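# Screw the lid onto the housing and return tools

## Task

Take the lid from the tray and lay it flat on the housing's rim so that the block under the lid sits inside the housing's opening. Put one screw, taken from the screw feeder, through every hole in the lid and tighten each one. A screw counts as tight only when the screwdriver motor drove it home and halted on its own, shown as driver_stopped_at_torque=1. A screw pushed in rather than turned must be fully unscrewed and driven again. No screw may be left inside the housing. Finally, every tool must hang again in the stand slot it came from.

## Robot and tools

Robot: one six-joint arm (waist, shoulder, elbow, forearm roll, wrist pitch, wrist roll) carrying a tool changer. Three tools hang in the stand: grip50 and grip85 (grippers) and driver (screwdriver). tool_id shows which is attached, or none. Cameras: cam_high, cam_low, cam_wrist, each 896x504.

Frames: reported poses, velocities and targets are in the arm's base frame; the base sits at (0, 0, 0.095) m in the scene frame and is almost level (scene +z up, origin on the table under the base). Motion offsets are along the Hand target's own axes. end_effector_position is the centre of the changer face; face z points away from the arm. Tool points in face mm: grip50 grip point (0,0,180); grip85 (0,0,173) closed, 13 mm closer when fully open; driver hex-key tip (66,20,345). Both grippers close along face x. Readings may be off by a few cm.

The 16-number row (one arm, so a single list), each value in [-1, 1]: dx, dy, dz, rx, ry, rz, tool/lock, grip50_position, grip50_force_limit, grip50_speed, grip85_position, grip85_force_limit, grip85_speed, driver_spindle, driver_torque_limit, driver_sleeve_vacuum. The first six are an offset (not a pose) of the changer face from the Hand target, scaled so 1.0 = 0.6 m or 180 degrees; rx, ry, rz form a single rotation vector. The other ten are absolute commands, and 0 is itself a command, so resend your previous values to keep tool settings unchanged.

execute_actions(actions, cameras): actions is a list of actions; each action is a list of up to 15 rows, one per 1/30 s step, with the last row repeated to fill 15 steps (0.5 s). Every row in an action is measured from the Hand target at that action's start, so repeating an offset keeps moving further. An empty list only reports state. cameras picks images: omitted/null/["all"] = all, [] = none.

move(target or station, slot, approach, over, speed, blend, blocking, cameras): drives the face in a straight line. target is one row or up to 15 rows, every offset counted from the same starting Hand target. speed 0.002-0.5 m/s (default 0.25), one value or one per leg; blend in m rounds corners in a list. station "stand" with slot (1 = leftmost viewed from the fork openings) goes to the seat; approach=true to the approach point; over=true to the point above the seat. Enter: approach, over, seat; leave in reverse. Station moves keep tool numbers; to lock there send a zero-offset target with the lock value. Result adds a move: line — done (within 3 mm and 2 degrees), off_target, moving, held, fault — plus limits=paced (pose clipped) or limits=held. done does not rule out contact. Real motion can overshoot speed, especially with a nearly straight arm. blocking=false returns early while it continues.

wait(seconds 0-10), stop() brakes a running move, zoom_image(camera, region [x0,y0,x1,y1] px, max 504x504), finished_scene(scene = number of the scene now running) — irreversible.

Control: each step the command is clipped to 70 mm and 16 degrees of the measured pose; Hand target shows the clipped result. If the face rests short, send the gap as an offset. To release a push, command the target back behind the face.

Tool changing: put the face on the plate within about 1 mm and 1 degree, with face -y toward the fork's open side. When plate_near=1 send lock +1 and wait for locked=1; readings show n/a until the tool is ready (a gripper cycles closed then open, dropping anything between its fingers). To return: hang the plate, and when in_stand=1 hold still, send lock -1, wait for unlocked=1. Unlocking outside the stand is refused (unlock_refused=1). Removal: raise 10-30 mm, slide at least 110 mm toward face -y out of the fork, then rise; reverse to return. The driver's muffler passes near the fork arm on face +x. Slots are 180 mm apart.

Grippers: grip50_position +1 = 50 mm open, pads meet near -0.65; grip85_position +1 = 85 mm, pads meet near -0.8. Use -1 to grip and check object_status = 2 (0 moving, 1 blocked opening, 2 blocked closing, 3 reached/met). Force: grip50 20 N (-1) to 185 N (+1). For a gentle grip85 hold set grip85_force_limit and grip85_speed to -1 (~30 N); fast closes from wide give ~200 N regardless. Speeds ~20-150 mm/s. Positions in counts: grip50 width ≈ (250 - count) x 0.202 mm; grip85 78≈60 mm, 130≈40, 180≈20, 230 closed.

Screwdriver: driver_spindle +1 = 500 rpm driving in, -1 reverse; it keeps running between calls, so finish actions with 0. driver_torque_limit -1 to +1 ≈ 0.3 to 1.2 N m; auto-stop at 95% gives driver_stopped_at_torque=1, and restarting needs spindle ≤0 for 0.5 s. driver_sleeve_vacuum > 0.01 holds a screw; otherwise releases it. To engage: press the key onto the head about 2 mm past contact, turn at ±0.2 or slower; if driver_screw_detected stays 0 after a quarter turn, reverse. Lower the arm 0.7 mm per turn as the screw advances. driver_turns counts positive inward; if it does not drop while loosening, raise the torque limit.

Avoid: anything leaving the table, drops, releasing moving parts, fast impacts, targets beyond firm contact (the arm is stiff). Net force of 144 N or joint contact torque at limit (waist/shoulder 309, elbow 145, wrist joints 40.9 N m) stops the arm 10 s; release a gripped object before moving afterwards. Keep paths away from the base to avoid shoulder flips. Prolonged loads or stretching can overheat motors (MOTOR HOT, then a 30-60 s brake).

Each tool is called after ">>>" as name([rows], argument=value, ...), one row to a line, values as JSON.

## Session

>>> execute_actions(actions=[])

Scene clock: 0.00 s.
end_effector_position=(+0.6705, -0.4806, +0.0454) locked=0 unlocked=1 plate_near=0 in_stand=0 unlock_refused=0 tool_id=none grip50_position_measured=n/a grip50_object_status=n/a grip85_position_measured=n/a grip85_object_status=n/a driver_sleeve_vacuum_kpa=n/a driver_screw_detected=n/a driver_stopped_at_torque=n/a driver_turns=n/a end_effector_quat_wxyz=(-0.316, +0.934, +0.134, +0.099)
Joint positions: [-0.782 0.845 1.446 0.551 1.326 0.236]
Joint velocities: within noise
Joint torques (N m): no reading
Hand target: +0.6705, -0.4806, +0.0454; -0.316, +0.934, +0.134, +0.099
Tool commands: tool/lock=+0.0 tool/grip50_position=+1.0 tool/grip50_force_limit=+1.0 tool/grip50_speed=+1.0 tool/grip85_position=+1.0 tool/grip85_force_limit=+1.0 tool/grip85_speed=+1.0 tool/driver_spindle=+0.0 tool/driver_torque_limit=-1.0 tool/driver_sleeve_vacuum=+0.0

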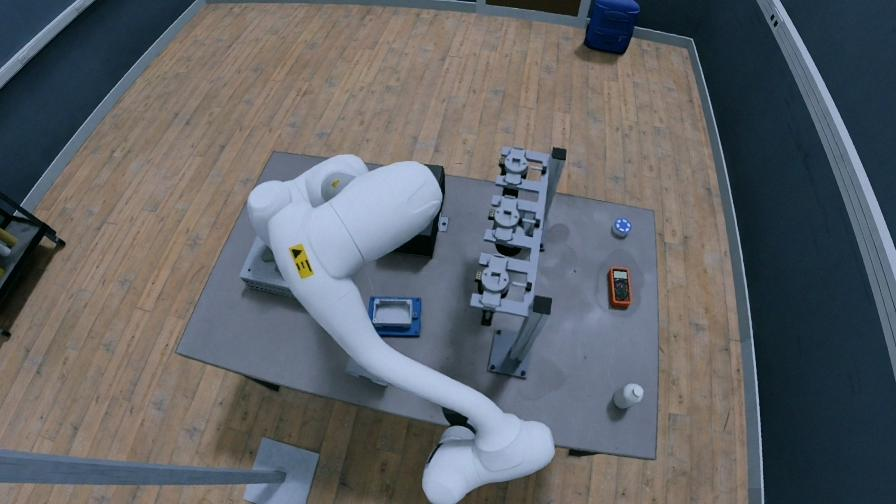

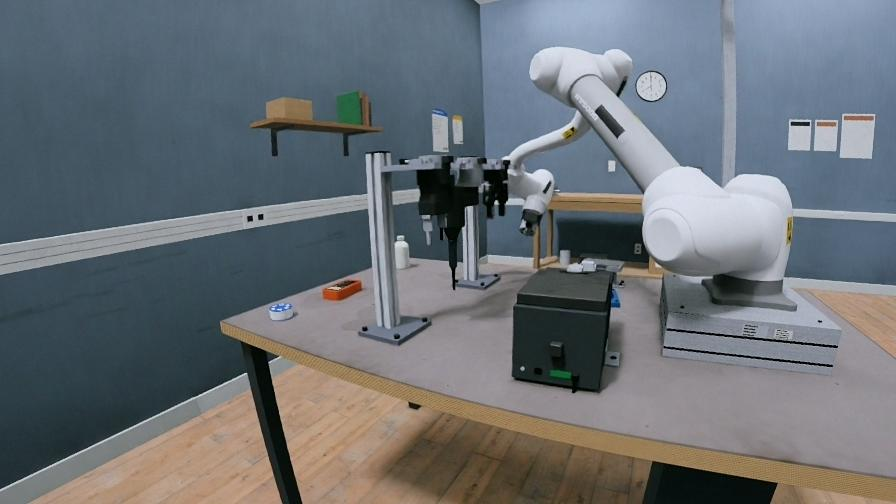

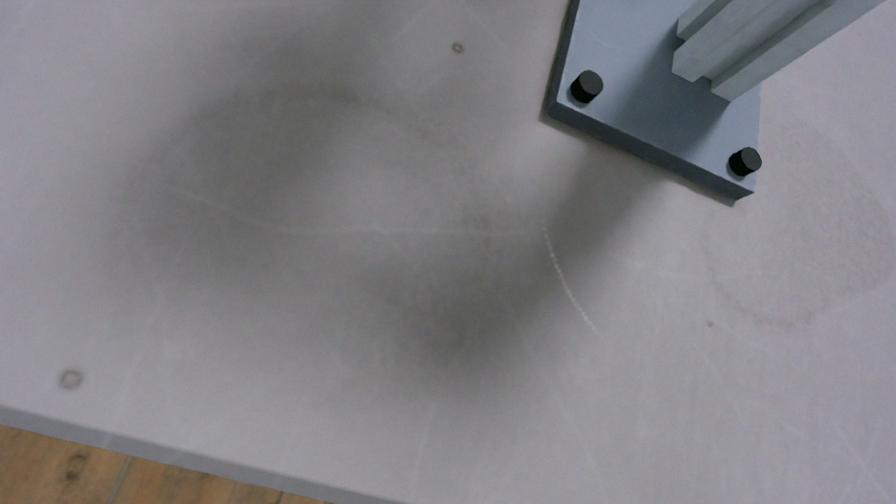

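>>> zoom_image(camera="cam_high", region=[340, 270, 480, 400])

>>> zoom_image(camera="cam_high", region=[380, 130, 580, 340])

>>> zoom_image(camera="cam_low", region=[380, 130, 660, 400])

Scaled by 3.600 from the camera's 896x504 image, which has a finer 1280x720 frame.

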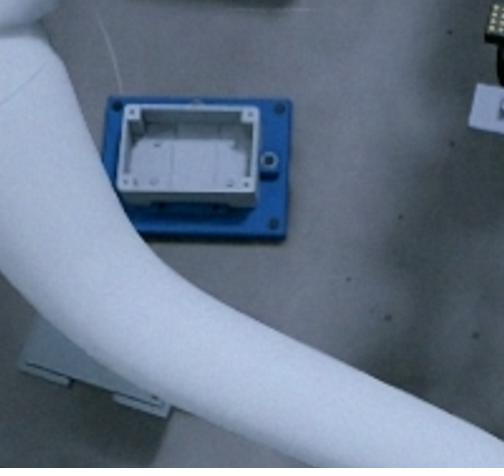

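Scaled by 2.400 from the camera's 896x504 image, which has a finer 1280x720 frame.

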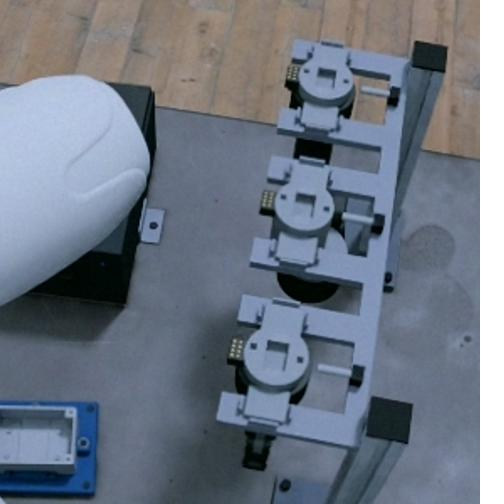

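Scaled by 1.800 from the camera's 896x504 image, which has a finer 1280x720 frame.

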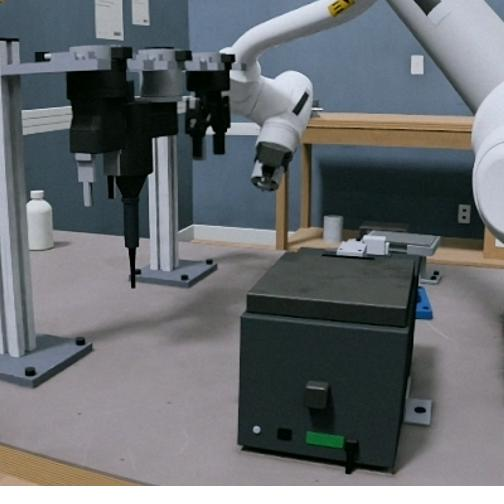

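>>> move(target=[0.1797,-0.3758,-0.5205,0,0,0,0,1,1,1,1,1,1,0,-1,0])

Scene clock: 2.90 s.
end_effector_position=(+0.6705, -0.4805, +0.4455) locked=0 unlocked=1 plate_near=0 in_stand=0 unlock_refused=0 tool_id=none grip50_position_measured=n/a grip50_object_status=n/a grip85_position_measured=n/a grip85_object_status=n/a driver_sleeve_vacuum_kpa=n/a driver_screw_detected=n/a driver_stopped_at_torque=n/a driver_turns=n/a end_effector_quat_wxyz=(-0.316, +0.934, +0.134, +0.099)
Joint positions: [-0.782 0.563 1.155 0.552 1.818 0.533]
Joint velocities: within noise
Joint torques (N m): [2.94 -95.43 -41.86 5.21 1.66 -0.06]
Hand target: +0.6705, -0.4805, +0.4454; -0.316, +0.934, +0.134, +0.099
Off the commanded pose: 0.000 m, 0 deg.
move: done

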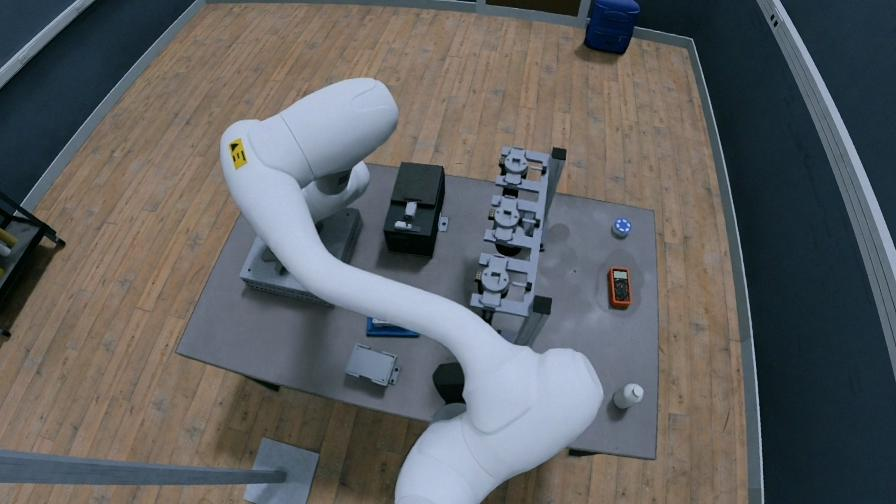

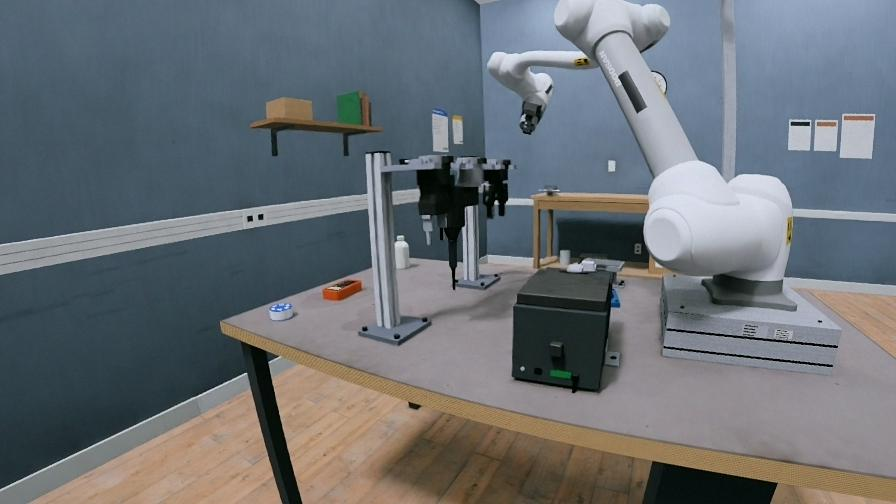

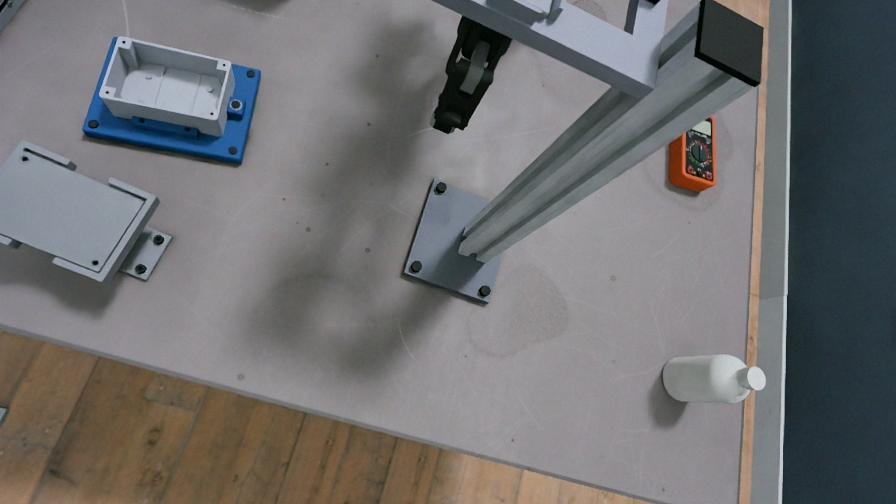

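>>> zoom_image(camera="cam_high", region=[340, 150, 480, 400])

>>> zoom_image(camera="cam_wrist", region=[0, 20, 280, 300])

Scaled by 2.016 from the camera's 896x504 image, which has a finer 1280x720 frame.

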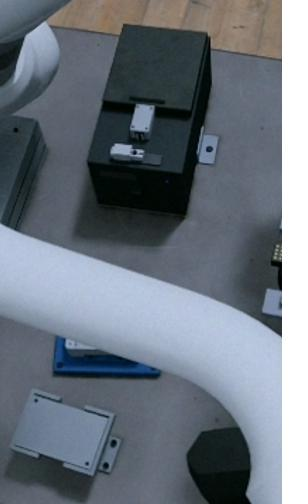

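Scaled by 1.800 from the camera's 896x504 image, which has a finer 1280x720 frame.

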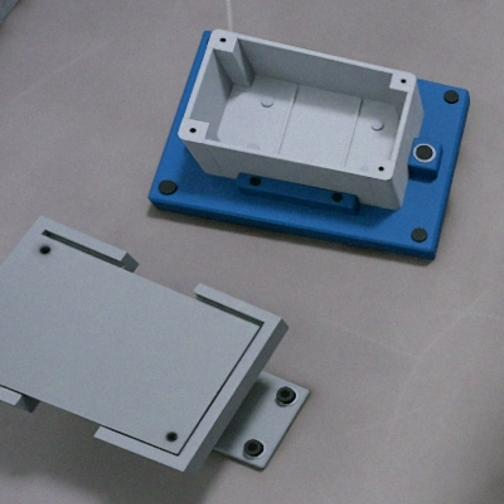

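>>> move(target=[-0.3305,-0.4808,0.1263,-0.1065,-0.2037,-0.3927,0,1,1,1,1,1,1,0,-1,0])

Scene clock: 6.57 s.
end_effector_position=(+0.4008, -0.2503, +0.4954) locked=0 unlocked=1 plate_near=0 in_stand=0 unlock_refused=0 tool_id=none grip50_position_measured=n/a grip50_object_status=n/a grip85_position_measured=n/a grip85_object_status=n/a driver_sleeve_vacuum_kpa=n/a driver_screw_detected=n/a driver_stopped_at_torque=n/a driver_turns=n/a end_effector_quat_wxyz=(+0.000, +0.707, +0.707, +0.000)
Joint positions: [-0.631 -0.133 1.847 0 1.427 -0.63]
Joint velocities: within noise
Joint torques (N m): [1.64 -27.39 -42.92 4.23 0.44 -0.04]
Hand target: +0.4007, -0.2503, +0.4954; +0.000, +0.707, +0.707, +0.000
Off the commanded pose: 0.000 m, 0 deg.
move: done

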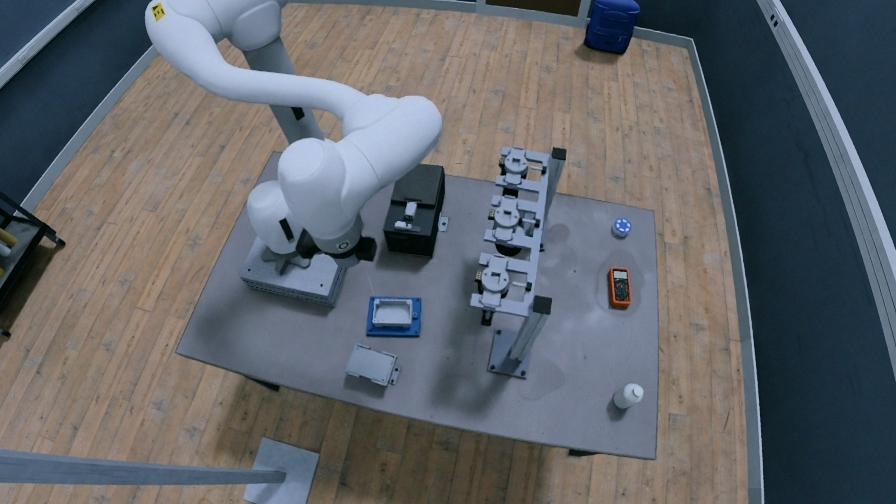

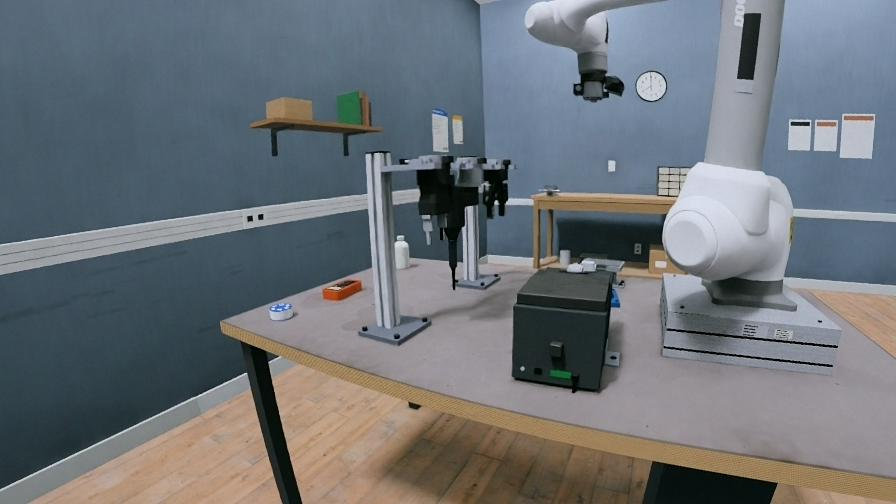

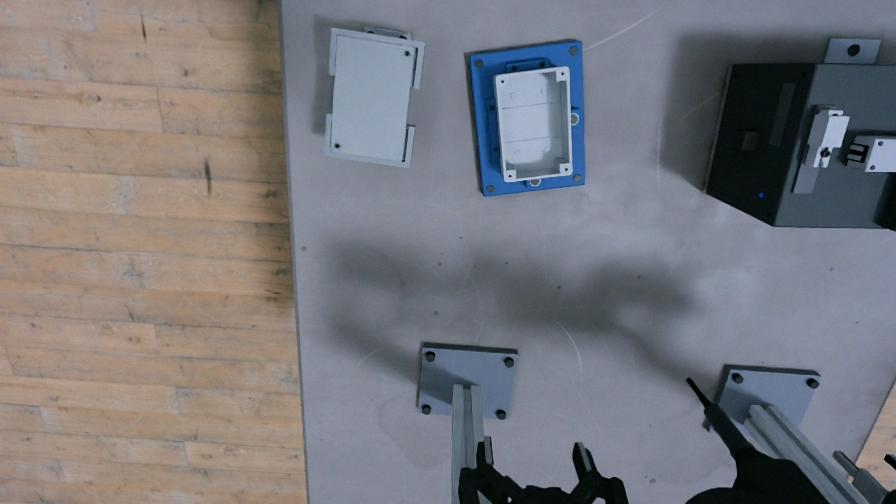

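>>> zoom_image(camera="cam_wrist", region=[300, 10, 440, 180])

>>> zoom_image(camera="cam_wrist", region=[450, 20, 610, 210])

>>> zoom_image(camera="cam_wrist", region=[690, 20, 896, 250])

Scaled by 2.965 from the camera's 896x504 image, which has a finer 1280x720 frame.

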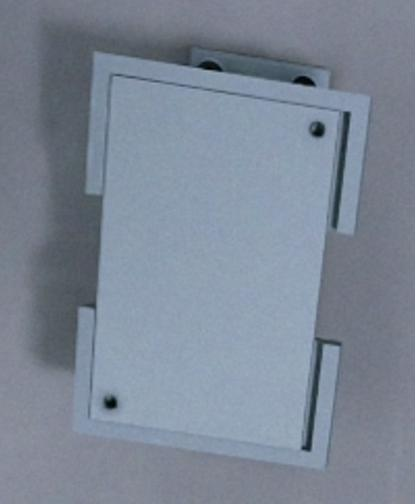

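Scaled by 2.653 from the camera's 896x504 image, which has a finer 1280x720 frame.

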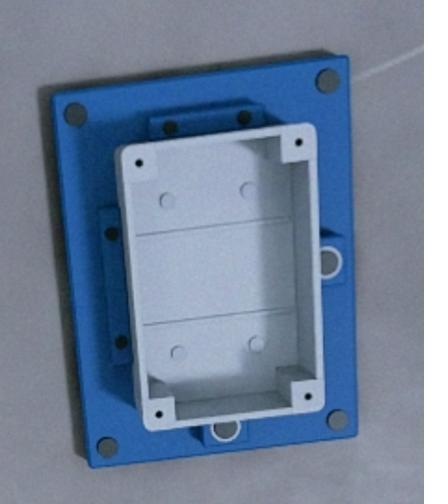

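Scaled by 2.191 from the camera's 896x504 image, which has a finer 1280x720 frame.

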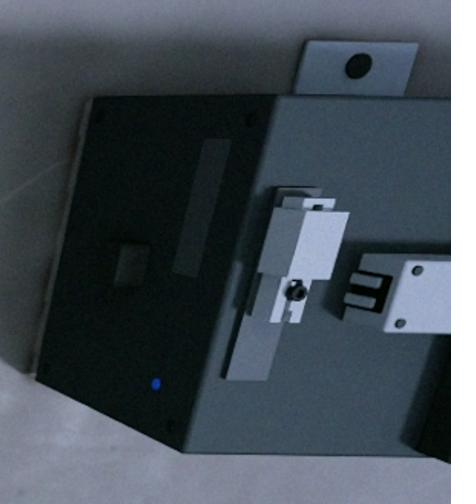

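>>> move(station="stand", slot=3, approach=true)

Scene clock: 9.00 s.
end_effector_position=(+0.5488, -0.1629, +0.3320) locked=0 unlocked=1 plate_near=0 in_stand=0 unlock_refused=0 tool_id=none grip50_position_measured=n/a grip50_object_status=n/a grip85_position_measured=n/a grip85_object_status=n/a driver_sleeve_vacuum_kpa=n/a driver_screw_detected=n/a driver_stopped_at_torque=n/a driver_turns=n/a end_effector_quat_wxyz=(+0.001, +0.724, +0.690, -0.008)
Joint positions: [-0.344 0.113 1.911 -0.017 1.123 -0.288]
Joint velocities: within noise
Joint torques (N m): [1.46 -48.57 -38.83 3.72 0.41 -0.08]
Hand target: +0.5488, -0.1629, +0.3320; +0.001, +0.724, +0.690, -0.008
Tool commands: tool/lock=+0.0 tool/grip50_position=+1.0 tool/grip50_force_limit=+1.0 tool/grip50_speed=+1.0 tool/grip85_position=+1.0 tool/grip85_force_limit=+1.0 tool/grip85_speed=+1.0 tool/driver_spindle=+0.0 tool/driver_torque_limit=-1.0 tool/driver_sleeve_vacuum=+0.0
Off the commanded pose: 0.000 m, 0 deg.
move: done; to station stand, slot 3, approach point

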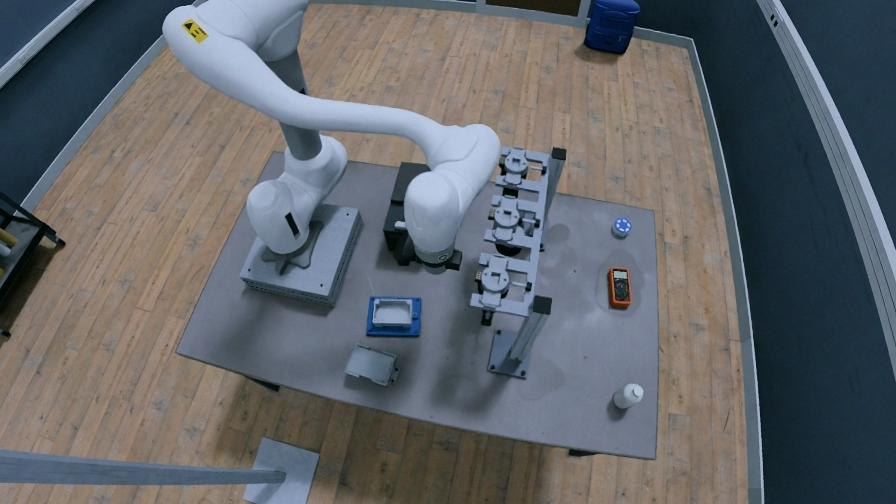

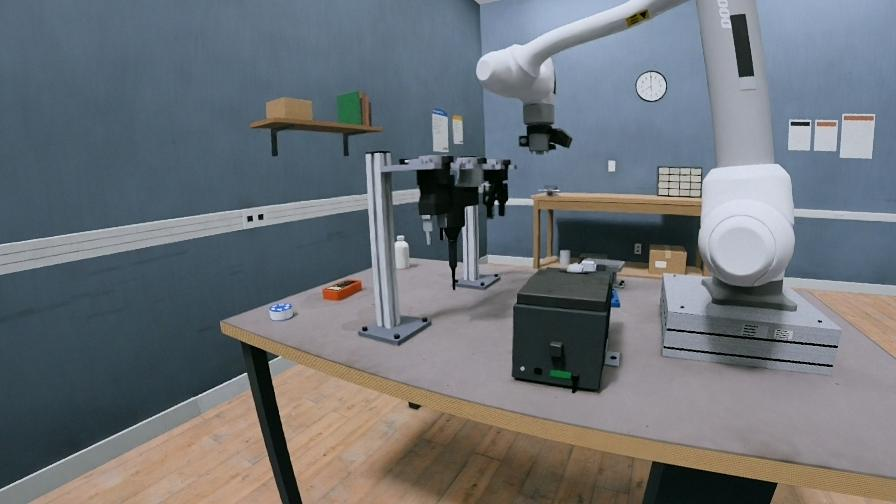

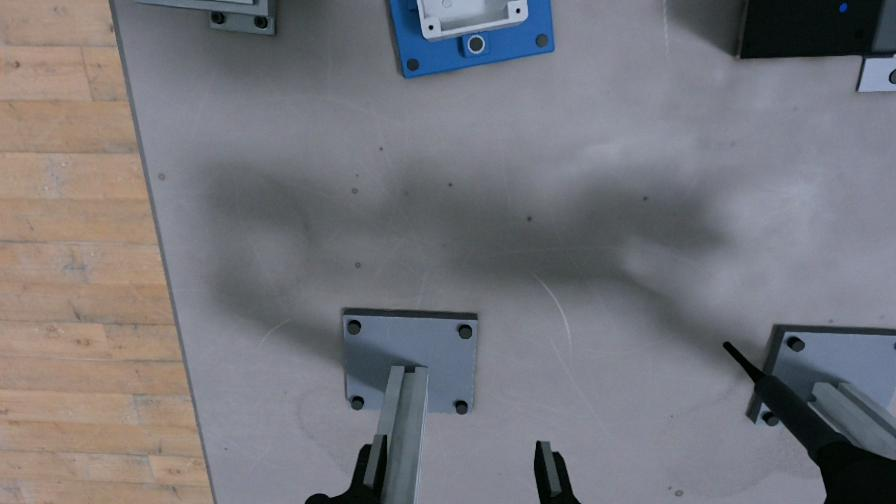

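>>> move(station="stand", slot=3, over=true, cameras=["cam_wrist"])

>>> move(station="stand", slot=3, speed=0.04)

Scene clock: 10.10 s.
end_effector_position=(+0.6886, -0.1696, +0.3305) locked=0 unlocked=1 plate_near=0 in_stand=0 unlock_refused=0 tool_id=none grip50_position_measured=n/a grip50_object_status=n/a grip85_position_measured=n/a grip85_object_status=n/a driver_sleeve_vacuum_kpa=n/a driver_screw_detected=n/a driver_stopped_at_torque=n/a driver_turns=n/a end_effector_quat_wxyz=(+0.001, +0.724, +0.690, -0.008)
Joint positions: [-0.286 0.32 1.653 -0.016 1.174 -0.232]
Joint velocities: within noise
Joint torques (N m): [2.07 -71.54 -40.4 3.87 0.53 0]
Hand target: +0.6886, -0.1697, +0.3305; +0.001, +0.724, +0.690, -0.008
Tool commands: tool/lock=+0.0 tool/grip50_position=+1.0 tool/grip50_force_limit=+1.0 tool/grip50_speed=+1.0 tool/grip85_position=+1.0 tool/grip85_force_limit=+1.0 tool/grip85_speed=+1.0 tool/driver_spindle=+0.0 tool/driver_torque_limit=-1.0 tool/driver_sleeve_vacuum=+0.0
Off the commanded pose: 0.000 m, 0 deg.
move: done; to station stand, slot 3, over the seat
Images, in order (width x height): cam_wrist 896x504.

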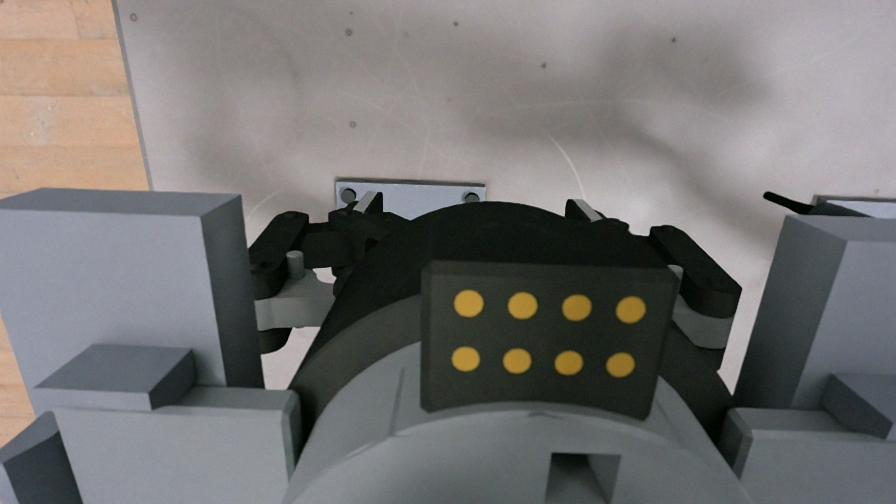

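Scene clock: 10.90 s.
end_effector_position=(+0.6884, -0.1699, +0.3086) locked=0 unlocked=1 plate_near=1 in_stand=1 unlock_refused=0 tool_id=none grip50_position_measured=n/a grip50_object_status=n/a grip85_position_measured=n/a grip85_object_status=n/a driver_sleeve_vacuum_kpa=n/a driver_screw_detected=n/a driver_stopped_at_torque=n/a driver_turns=n/a end_effector_quat_wxyz=(+0.001, +0.724, +0.690, -0.008)
Joint positions: [-0.287 0.335 1.676 -0.016 1.137 -0.231]
Joint velocities: within noise
Joint torques (N m): [0.61 -63.98 -35.52 3.3 0.11 -0.05]
Hand target: +0.6883, -0.1699, +0.3085; +0.001, +0.724, +0.690, -0.008
Tool commands: tool/lock=+0.0 tool/grip50_position=+1.0 tool/grip50_force_limit=+1.0 tool/grip50_speed=+1.0 tool/grip85_position=+1.0 tool/grip85_force_limit=+1.0 tool/grip85_speed=+1.0 tool/driver_spindle=+0.0 tool/driver_torque_limit=-1.0 tool/driver_sleeve_vacuum=+0.0
Off the commanded pose: 0.000 m, 0 deg.
move: done; to station stand, slot 3

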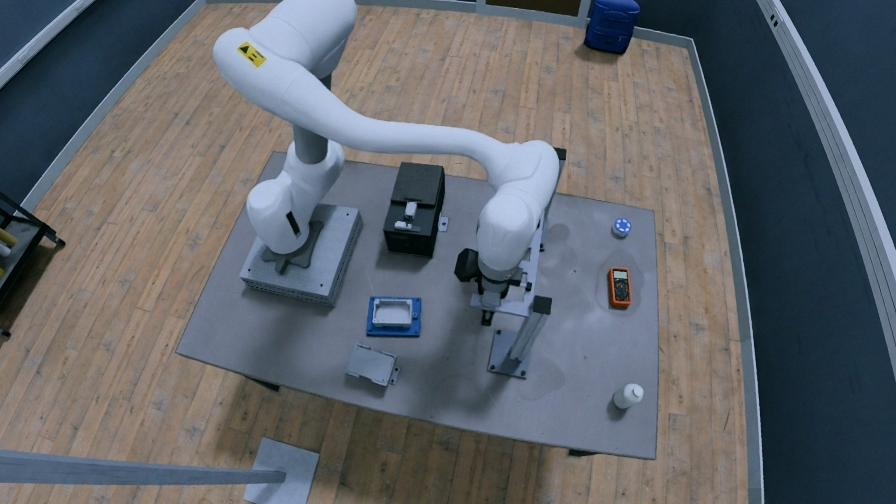

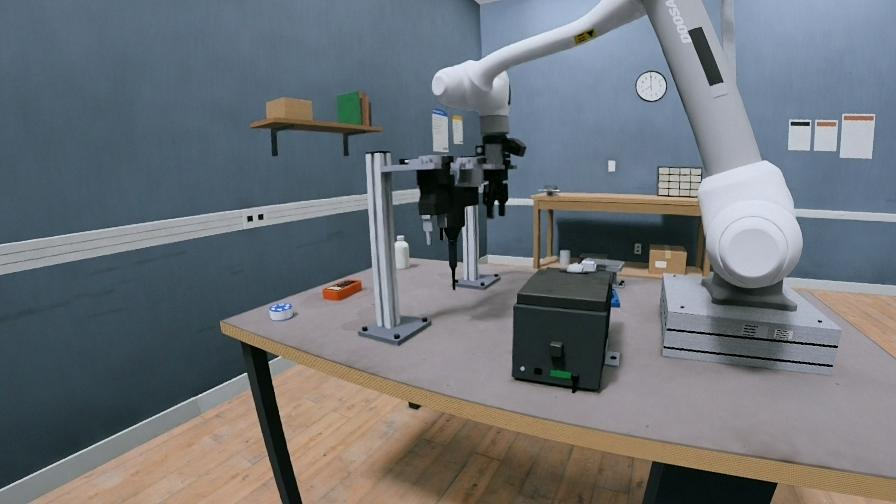

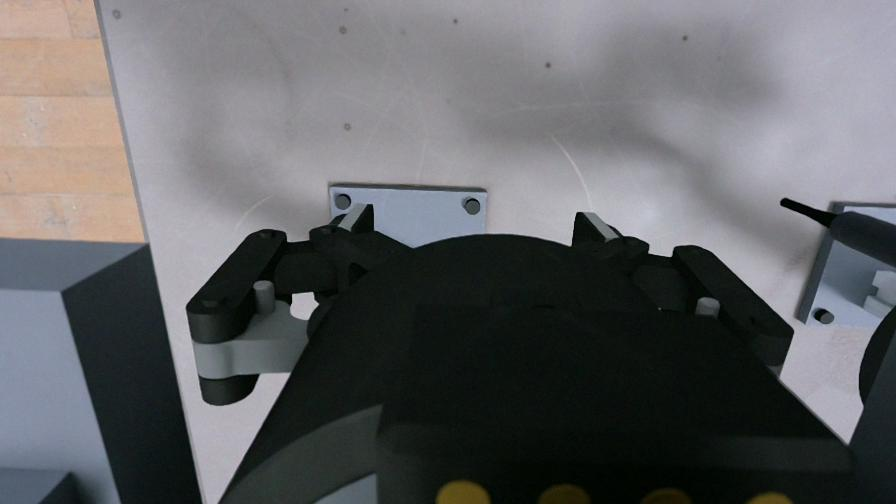

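>>> execute_actions([
  [[0,0,0,0,0,0,1,1,1,1,1,-1,-1,0,-1,0]],
  [[0,0,0,0,0,0,1,1,1,1,1,-1,-1,0,-1,0]],
], cameras=[])

>>> wait(seconds=0.5, cameras=[])

Scene clock: 12.27 s.
end_effector_position=(+0.6883, -0.1699, +0.3085) locked=1 unlocked=0 plate_near=1 in_stand=1 unlock_refused=0 tool_id=grip85 grip50_position_measured=n/a grip50_object_status=n/a grip85_position_measured=n/a grip85_object_status=n/a driver_sleeve_vacuum_kpa=n/a driver_screw_detected=n/a driver_stopped_at_torque=n/a driver_turns=n/a end_effector_quat_wxyz=(+0.001, +0.724, +0.690, -0.008)
Joint positions: [-0.287 0.335 1.676 -0.016 1.137 -0.231]
Joint velocities: within noise
Joint torques (N m): [0.01 -62.44 -32.76 2.46 -0.22 -0.05]
Hand target: +0.6883, -0.1699, +0.3085; +0.001, +0.724, +0.690, -0.008
Tool commands: tool/lock=+0.0 tool/grip50_position=+1.0 tool/grip50_force_limit=+1.0 tool/grip50_speed=+1.0 tool/grip85_position=+1.0 tool/grip85_force_limit=-1.0 tool/grip85_speed=-1.0 tool/driver_spindle=+0.0 tool/driver_torque_limit=-1.0 tool/driver_sleeve_vacuum=+0.0
Off the commanded pose: 0.000 m, 0 deg.
Step readings (end_effector_position):
0: (+0.6884, -0.1699, +0.3085)
1: (+0.6884, -0.1699, +0.3085)
2: (+0.6884, -0.1699, +0.3085)
4: (+0.6884, -0.1699, +0.3085)
8: (+0.6884, -0.1699, +0.3085)
15: (+0.6883, -0.1699, +0.3085)
16: (+0.6883, -0.1699, +0.3085)
17: (+0.6883, -0.1699, +0.3085)
19: (+0.6883, -0.1699, +0.3085)
23: (+0.6883, -0.1699, +0.3085)
30: (+0.6883, -0.1699, +0.3085)
No camera images: "cameras" was empty.

Scene clock: 12.77 s.
end_effector_position=(+0.6883, -0.1699, +0.3085) locked=1 unlocked=0 plate_near=1 in_stand=1 unlock_refused=0 tool_id=grip85 grip50_position_measured=n/a grip50_object_status=n/a grip85_position_measured=n/a grip85_object_status=n/a driver_sleeve_vacuum_kpa=n/a driver_screw_detected=n/a driver_stopped_at_torque=n/a driver_turns=n/a end_effector_quat_wxyz=(+0.001, +0.724, +0.690, -0.008)
Joint positions: [-0.287 0.335 1.676 -0.016 1.137 -0.231]
Joint velocities: within noise
Joint torques (N m): [0.02 -62.45 -32.98 2.37 -0.23 -0.05]
Hand target: +0.6883, -0.1699, +0.3085; +0.001, +0.724, +0.690, -0.008
Tool commands: tool/lock=+0.0 tool/grip50_position=+1.0 tool/grip50_force_limit=+1.0 tool/grip50_speed=+1.0 tool/grip85_position=+1.0 tool/grip85_force_limit=-1.0 tool/grip85_speed=-1.0 tool/driver_spindle=+0.0 tool/driver_torque_limit=-1.0 tool/driver_sleeve_vacuum=+0.0
Off the commanded pose: 0.000 m, 0 deg.
wait: 0.50 s; at rest by 0.17 s
No camera images: "cameras" was empty.

>>> move(station="stand", slot=3, over=true, speed=0.1, cameras=[])

>>> move(station="stand", slot=3, approach=true, cameras=["cam_wrist"])

Scene clock: 13.63 s.
end_effector_position=(+0.6886, -0.1697, +0.3305) locked=1 unlocked=0 plate_near=1 in_stand=0 unlock_refused=0 tool_id=grip85 grip50_position_measured=n/a grip50_object_status=n/a grip85_position_measured=n/a grip85_object_status=n/a driver_sleeve_vacuum_kpa=n/a driver_screw_detected=n/a driver_stopped_at_torque=n/a driver_turns=n/a end_effector_quat_wxyz=(+0.001, +0.724, +0.690, -0.008)
Joint positions: [-0.286 0.321 1.653 -0.016 1.174 -0.231]
Joint velocities: within noise
Joint torques (N m): [2.08 -79.72 -46.31 3.87 0.4 -0.06]
Hand target: +0.6886, -0.1697, +0.3305; +0.001, +0.724, +0.690, -0.008
Tool commands: tool/lock=+0.0 tool/grip50_position=+1.0 tool/grip50_force_limit=+1.0 tool/grip50_speed=+1.0 tool/grip85_position=+1.0 tool/grip85_force_limit=-1.0 tool/grip85_speed=-1.0 tool/driver_spindle=+0.0 tool/driver_torque_limit=-1.0 tool/driver_sleeve_vacuum=+0.0
Off the commanded pose: 0.000 m, 0 deg.
move: done; to station stand, slot 3, over the seat
No camera images: "cameras" was empty.

Scene clock: 14.60 s.
end_effector_position=(+0.5489, -0.1629, +0.3320) locked=1 unlocked=0 plate_near=1 in_stand=0 unlock_refused=0 tool_id=grip85 grip50_position_measured=n/a grip50_object_status=n/a grip85_position_measured=n/a grip85_object_status=n/a driver_sleeve_vacuum_kpa=n/a driver_screw_detected=n/a driver_stopped_at_torque=n/a driver_turns=n/a end_effector_quat_wxyz=(+0.001, +0.724, +0.690, -0.008)
Joint positions: [-0.344 0.114 1.911 -0.017 1.123 -0.288]
Joint velocities: within noise
Joint torques (N m): [2.02 -56.07 -45.39 3.6 0.5 -0.01]
Hand target: +0.5488, -0.1629, +0.3320; +0.001, +0.724, +0.690, -0.008
Tool commands: tool/lock=+0.0 tool/grip50_position=+1.0 tool/grip50_force_limit=+1.0 tool/grip50_speed=+1.0 tool/grip85_position=+1.0 tool/grip85_force_limit=-1.0 tool/grip85_speed=-1.0 tool/driver_spindle=+0.0 tool/driver_torque_limit=-1.0 tool/driver_sleeve_vacuum=+0.0
Off the commanded pose: 0.000 m, 0 deg.
move: done; to station stand, slot 3, approach point
Images, in order (width x height): cam_wrist 896x504.

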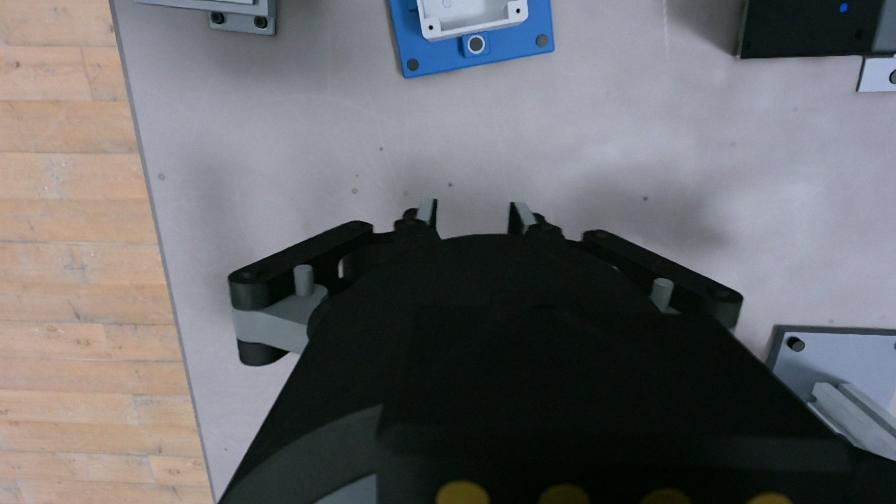

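>>> move(target=[-0.3165,-0.2972,0.127,0,0,0.0269,0,1,1,1,1,-1,-1,0,-1,0], cameras=["cam_wrist","cam_low"])

Scene clock: 17.20 s.
end_effector_position=(+0.3608, -0.3448, +0.2600) locked=1 unlocked=0 plate_near=1 in_stand=0 unlock_refused=0 tool_id=grip85 grip50_position_measured=n/a grip50_object_status=n/a grip85_position_measured=3 grip85_object_status=3 driver_sleeve_vacuum_kpa=n/a driver_screw_detected=n/a driver_stopped_at_torque=n/a driver_turns=n/a end_effector_quat_wxyz=(+0.001, +0.752, +0.659, -0.008)
Joint positions: [-0.826 0.063 2.117 -0.02 0.96 -0.682]
Joint velocities: within noise
Joint torques (N m): [1.92 -46.7 -40.93 3.43 0.49 -0.03]
Hand target: +0.3608, -0.3448, +0.2600; +0.001, +0.752, +0.659, -0.008
Off the commanded pose: 0.000 m, 0 deg.
move: done
Images, in order (width x height): cam_low 896x504, cam_wrist 896x504.

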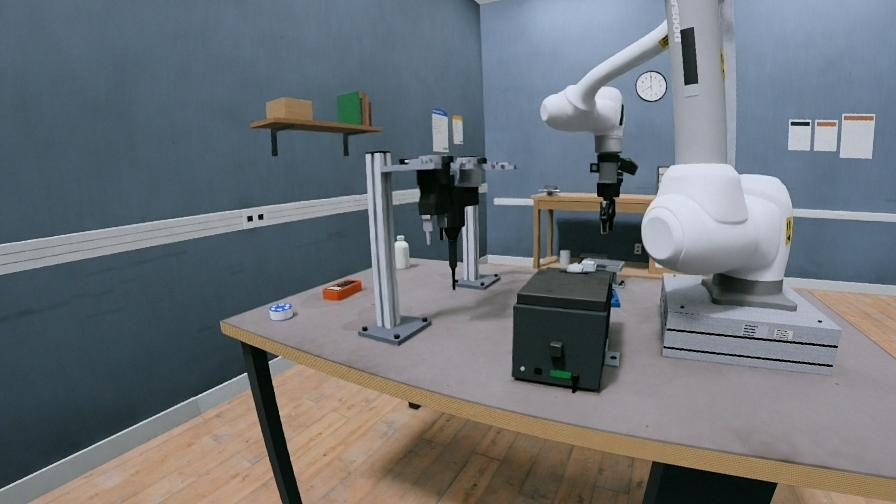

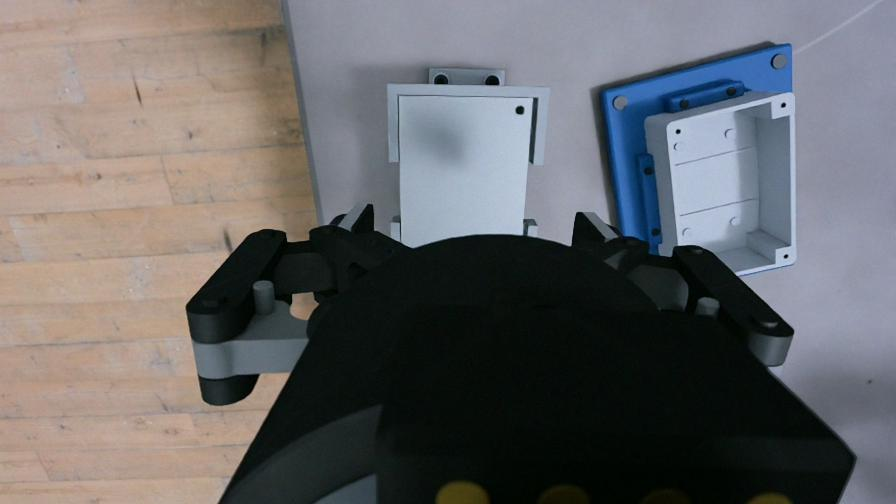

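>>> zoom_image(camera="cam_wrist", region=[330, 60, 650, 260])

Scaled by 1.575 from the camera's 896x504 image, which has a finer 1280x720 frame.

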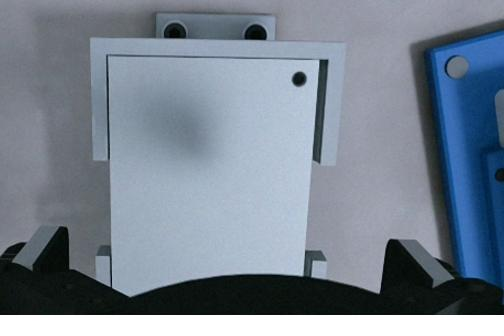

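>>> zoom_image(camera="cam_wrist", region=[180, 190, 400, 420])

>>> zoom_image(camera="cam_wrist", region=[560, 190, 800, 420])

Scaled by 2.191 from the camera's 896x504 image, which has a finer 1280x720 frame.

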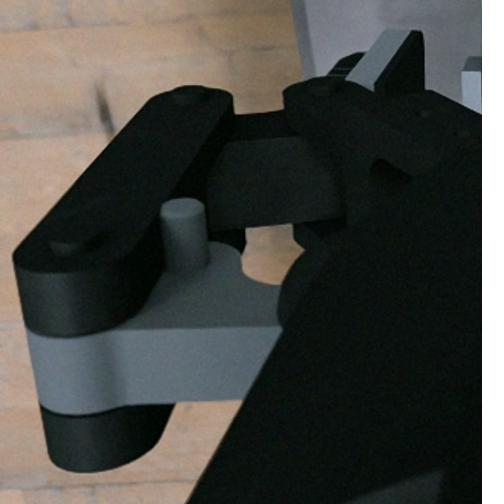

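Scaled by 2.100 from the camera's 896x504 image, which has a finer 1280x720 frame.

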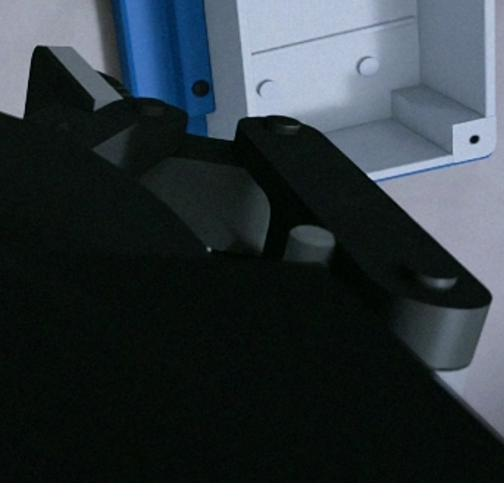

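>>> zoom_image(camera="cam_wrist", region=[590, 30, 810, 290])

>>> zoom_image(camera="cam_wrist", region=[380, 60, 560, 170])

Scaled by 1.938 from the camera's 896x504 image, which has a finer 1280x720 frame.

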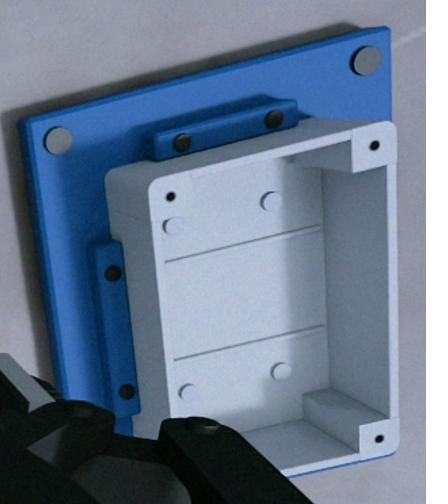

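Scaled by 2.800 from the camera's 896x504 image, which has a finer 1280x720 frame.

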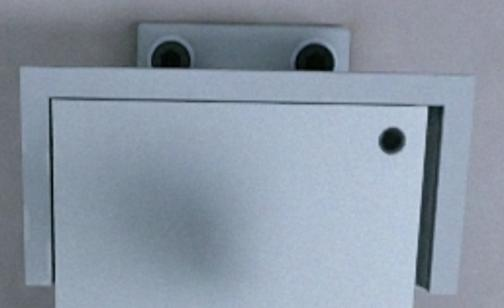

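>>> move(target=[0,0,-0.1667,0,0,0,0,1,1,1,1,-1,-1,0,-1,0], cameras=["cam_wrist"])

>>> zoom_image(camera="cam_wrist", region=[390, 60, 570, 260])

>>> zoom_image(camera="cam_wrist", region=[570, 60, 790, 280])

Scene clock: 19.27 s.
end_effector_position=(+0.3618, -0.3436, +0.3600) locked=1 unlocked=0 plate_near=1 in_stand=0 unlock_refused=0 tool_id=grip85 grip50_position_measured=n/a grip50_object_status=n/a grip85_position_measured=3 grip85_object_status=3 driver_sleeve_vacuum_kpa=n/a driver_screw_detected=n/a driver_stopped_at_torque=n/a driver_turns=n/a end_effector_quat_wxyz=(+0.001, +0.752, +0.659, -0.008)
Joint positions: [-0.823 -0.026 2.003 -0.018 1.163 -0.683]
Joint velocities: within noise
Joint torques (N m): [1.78 -42.34 -46.29 3.81 0.45 -0.03]
Hand target: +0.3618, -0.3436, +0.3600; +0.001, +0.752, +0.659, -0.008
Off the commanded pose: 0.000 m, 0 deg.
move: done
Images, in order (width x height): cam_wrist 896x504.

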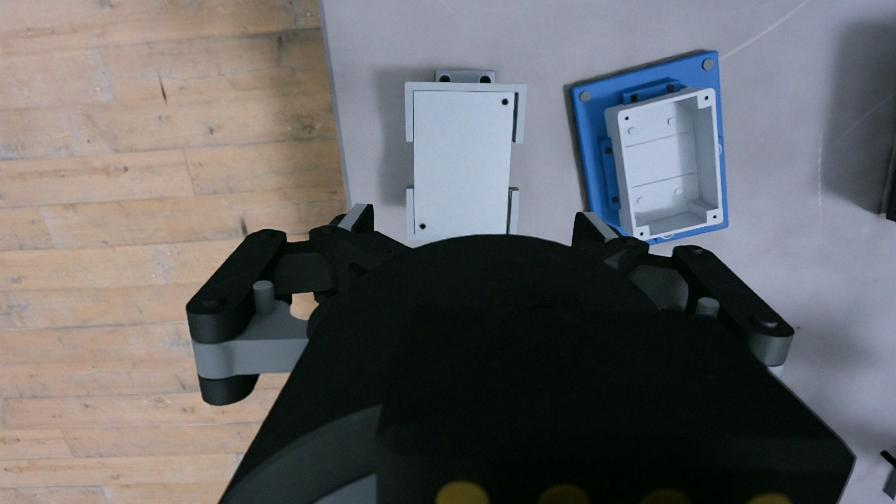

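Scaled by 2.520 from the camera's 896x504 image, which has a finer 1280x720 frame.

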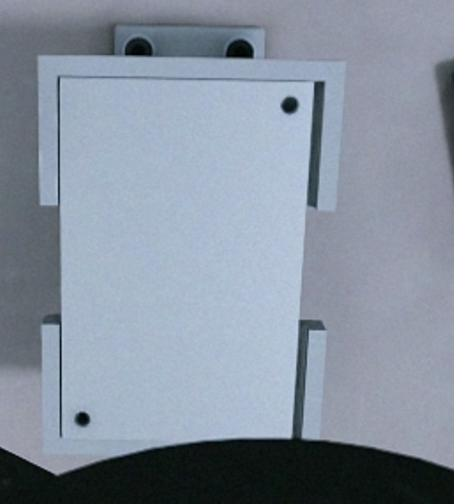

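Scaled by 2.291 from the camera's 896x504 image, which has a finer 1280x720 frame.

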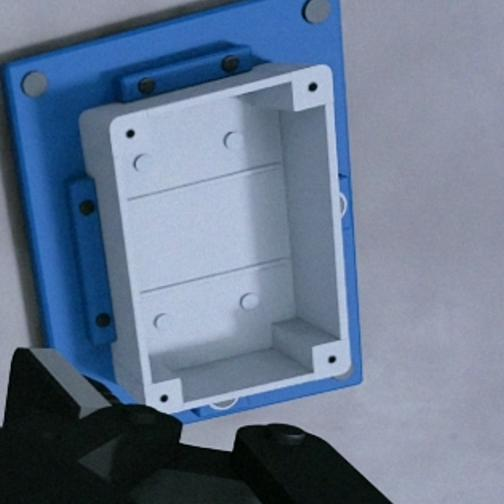

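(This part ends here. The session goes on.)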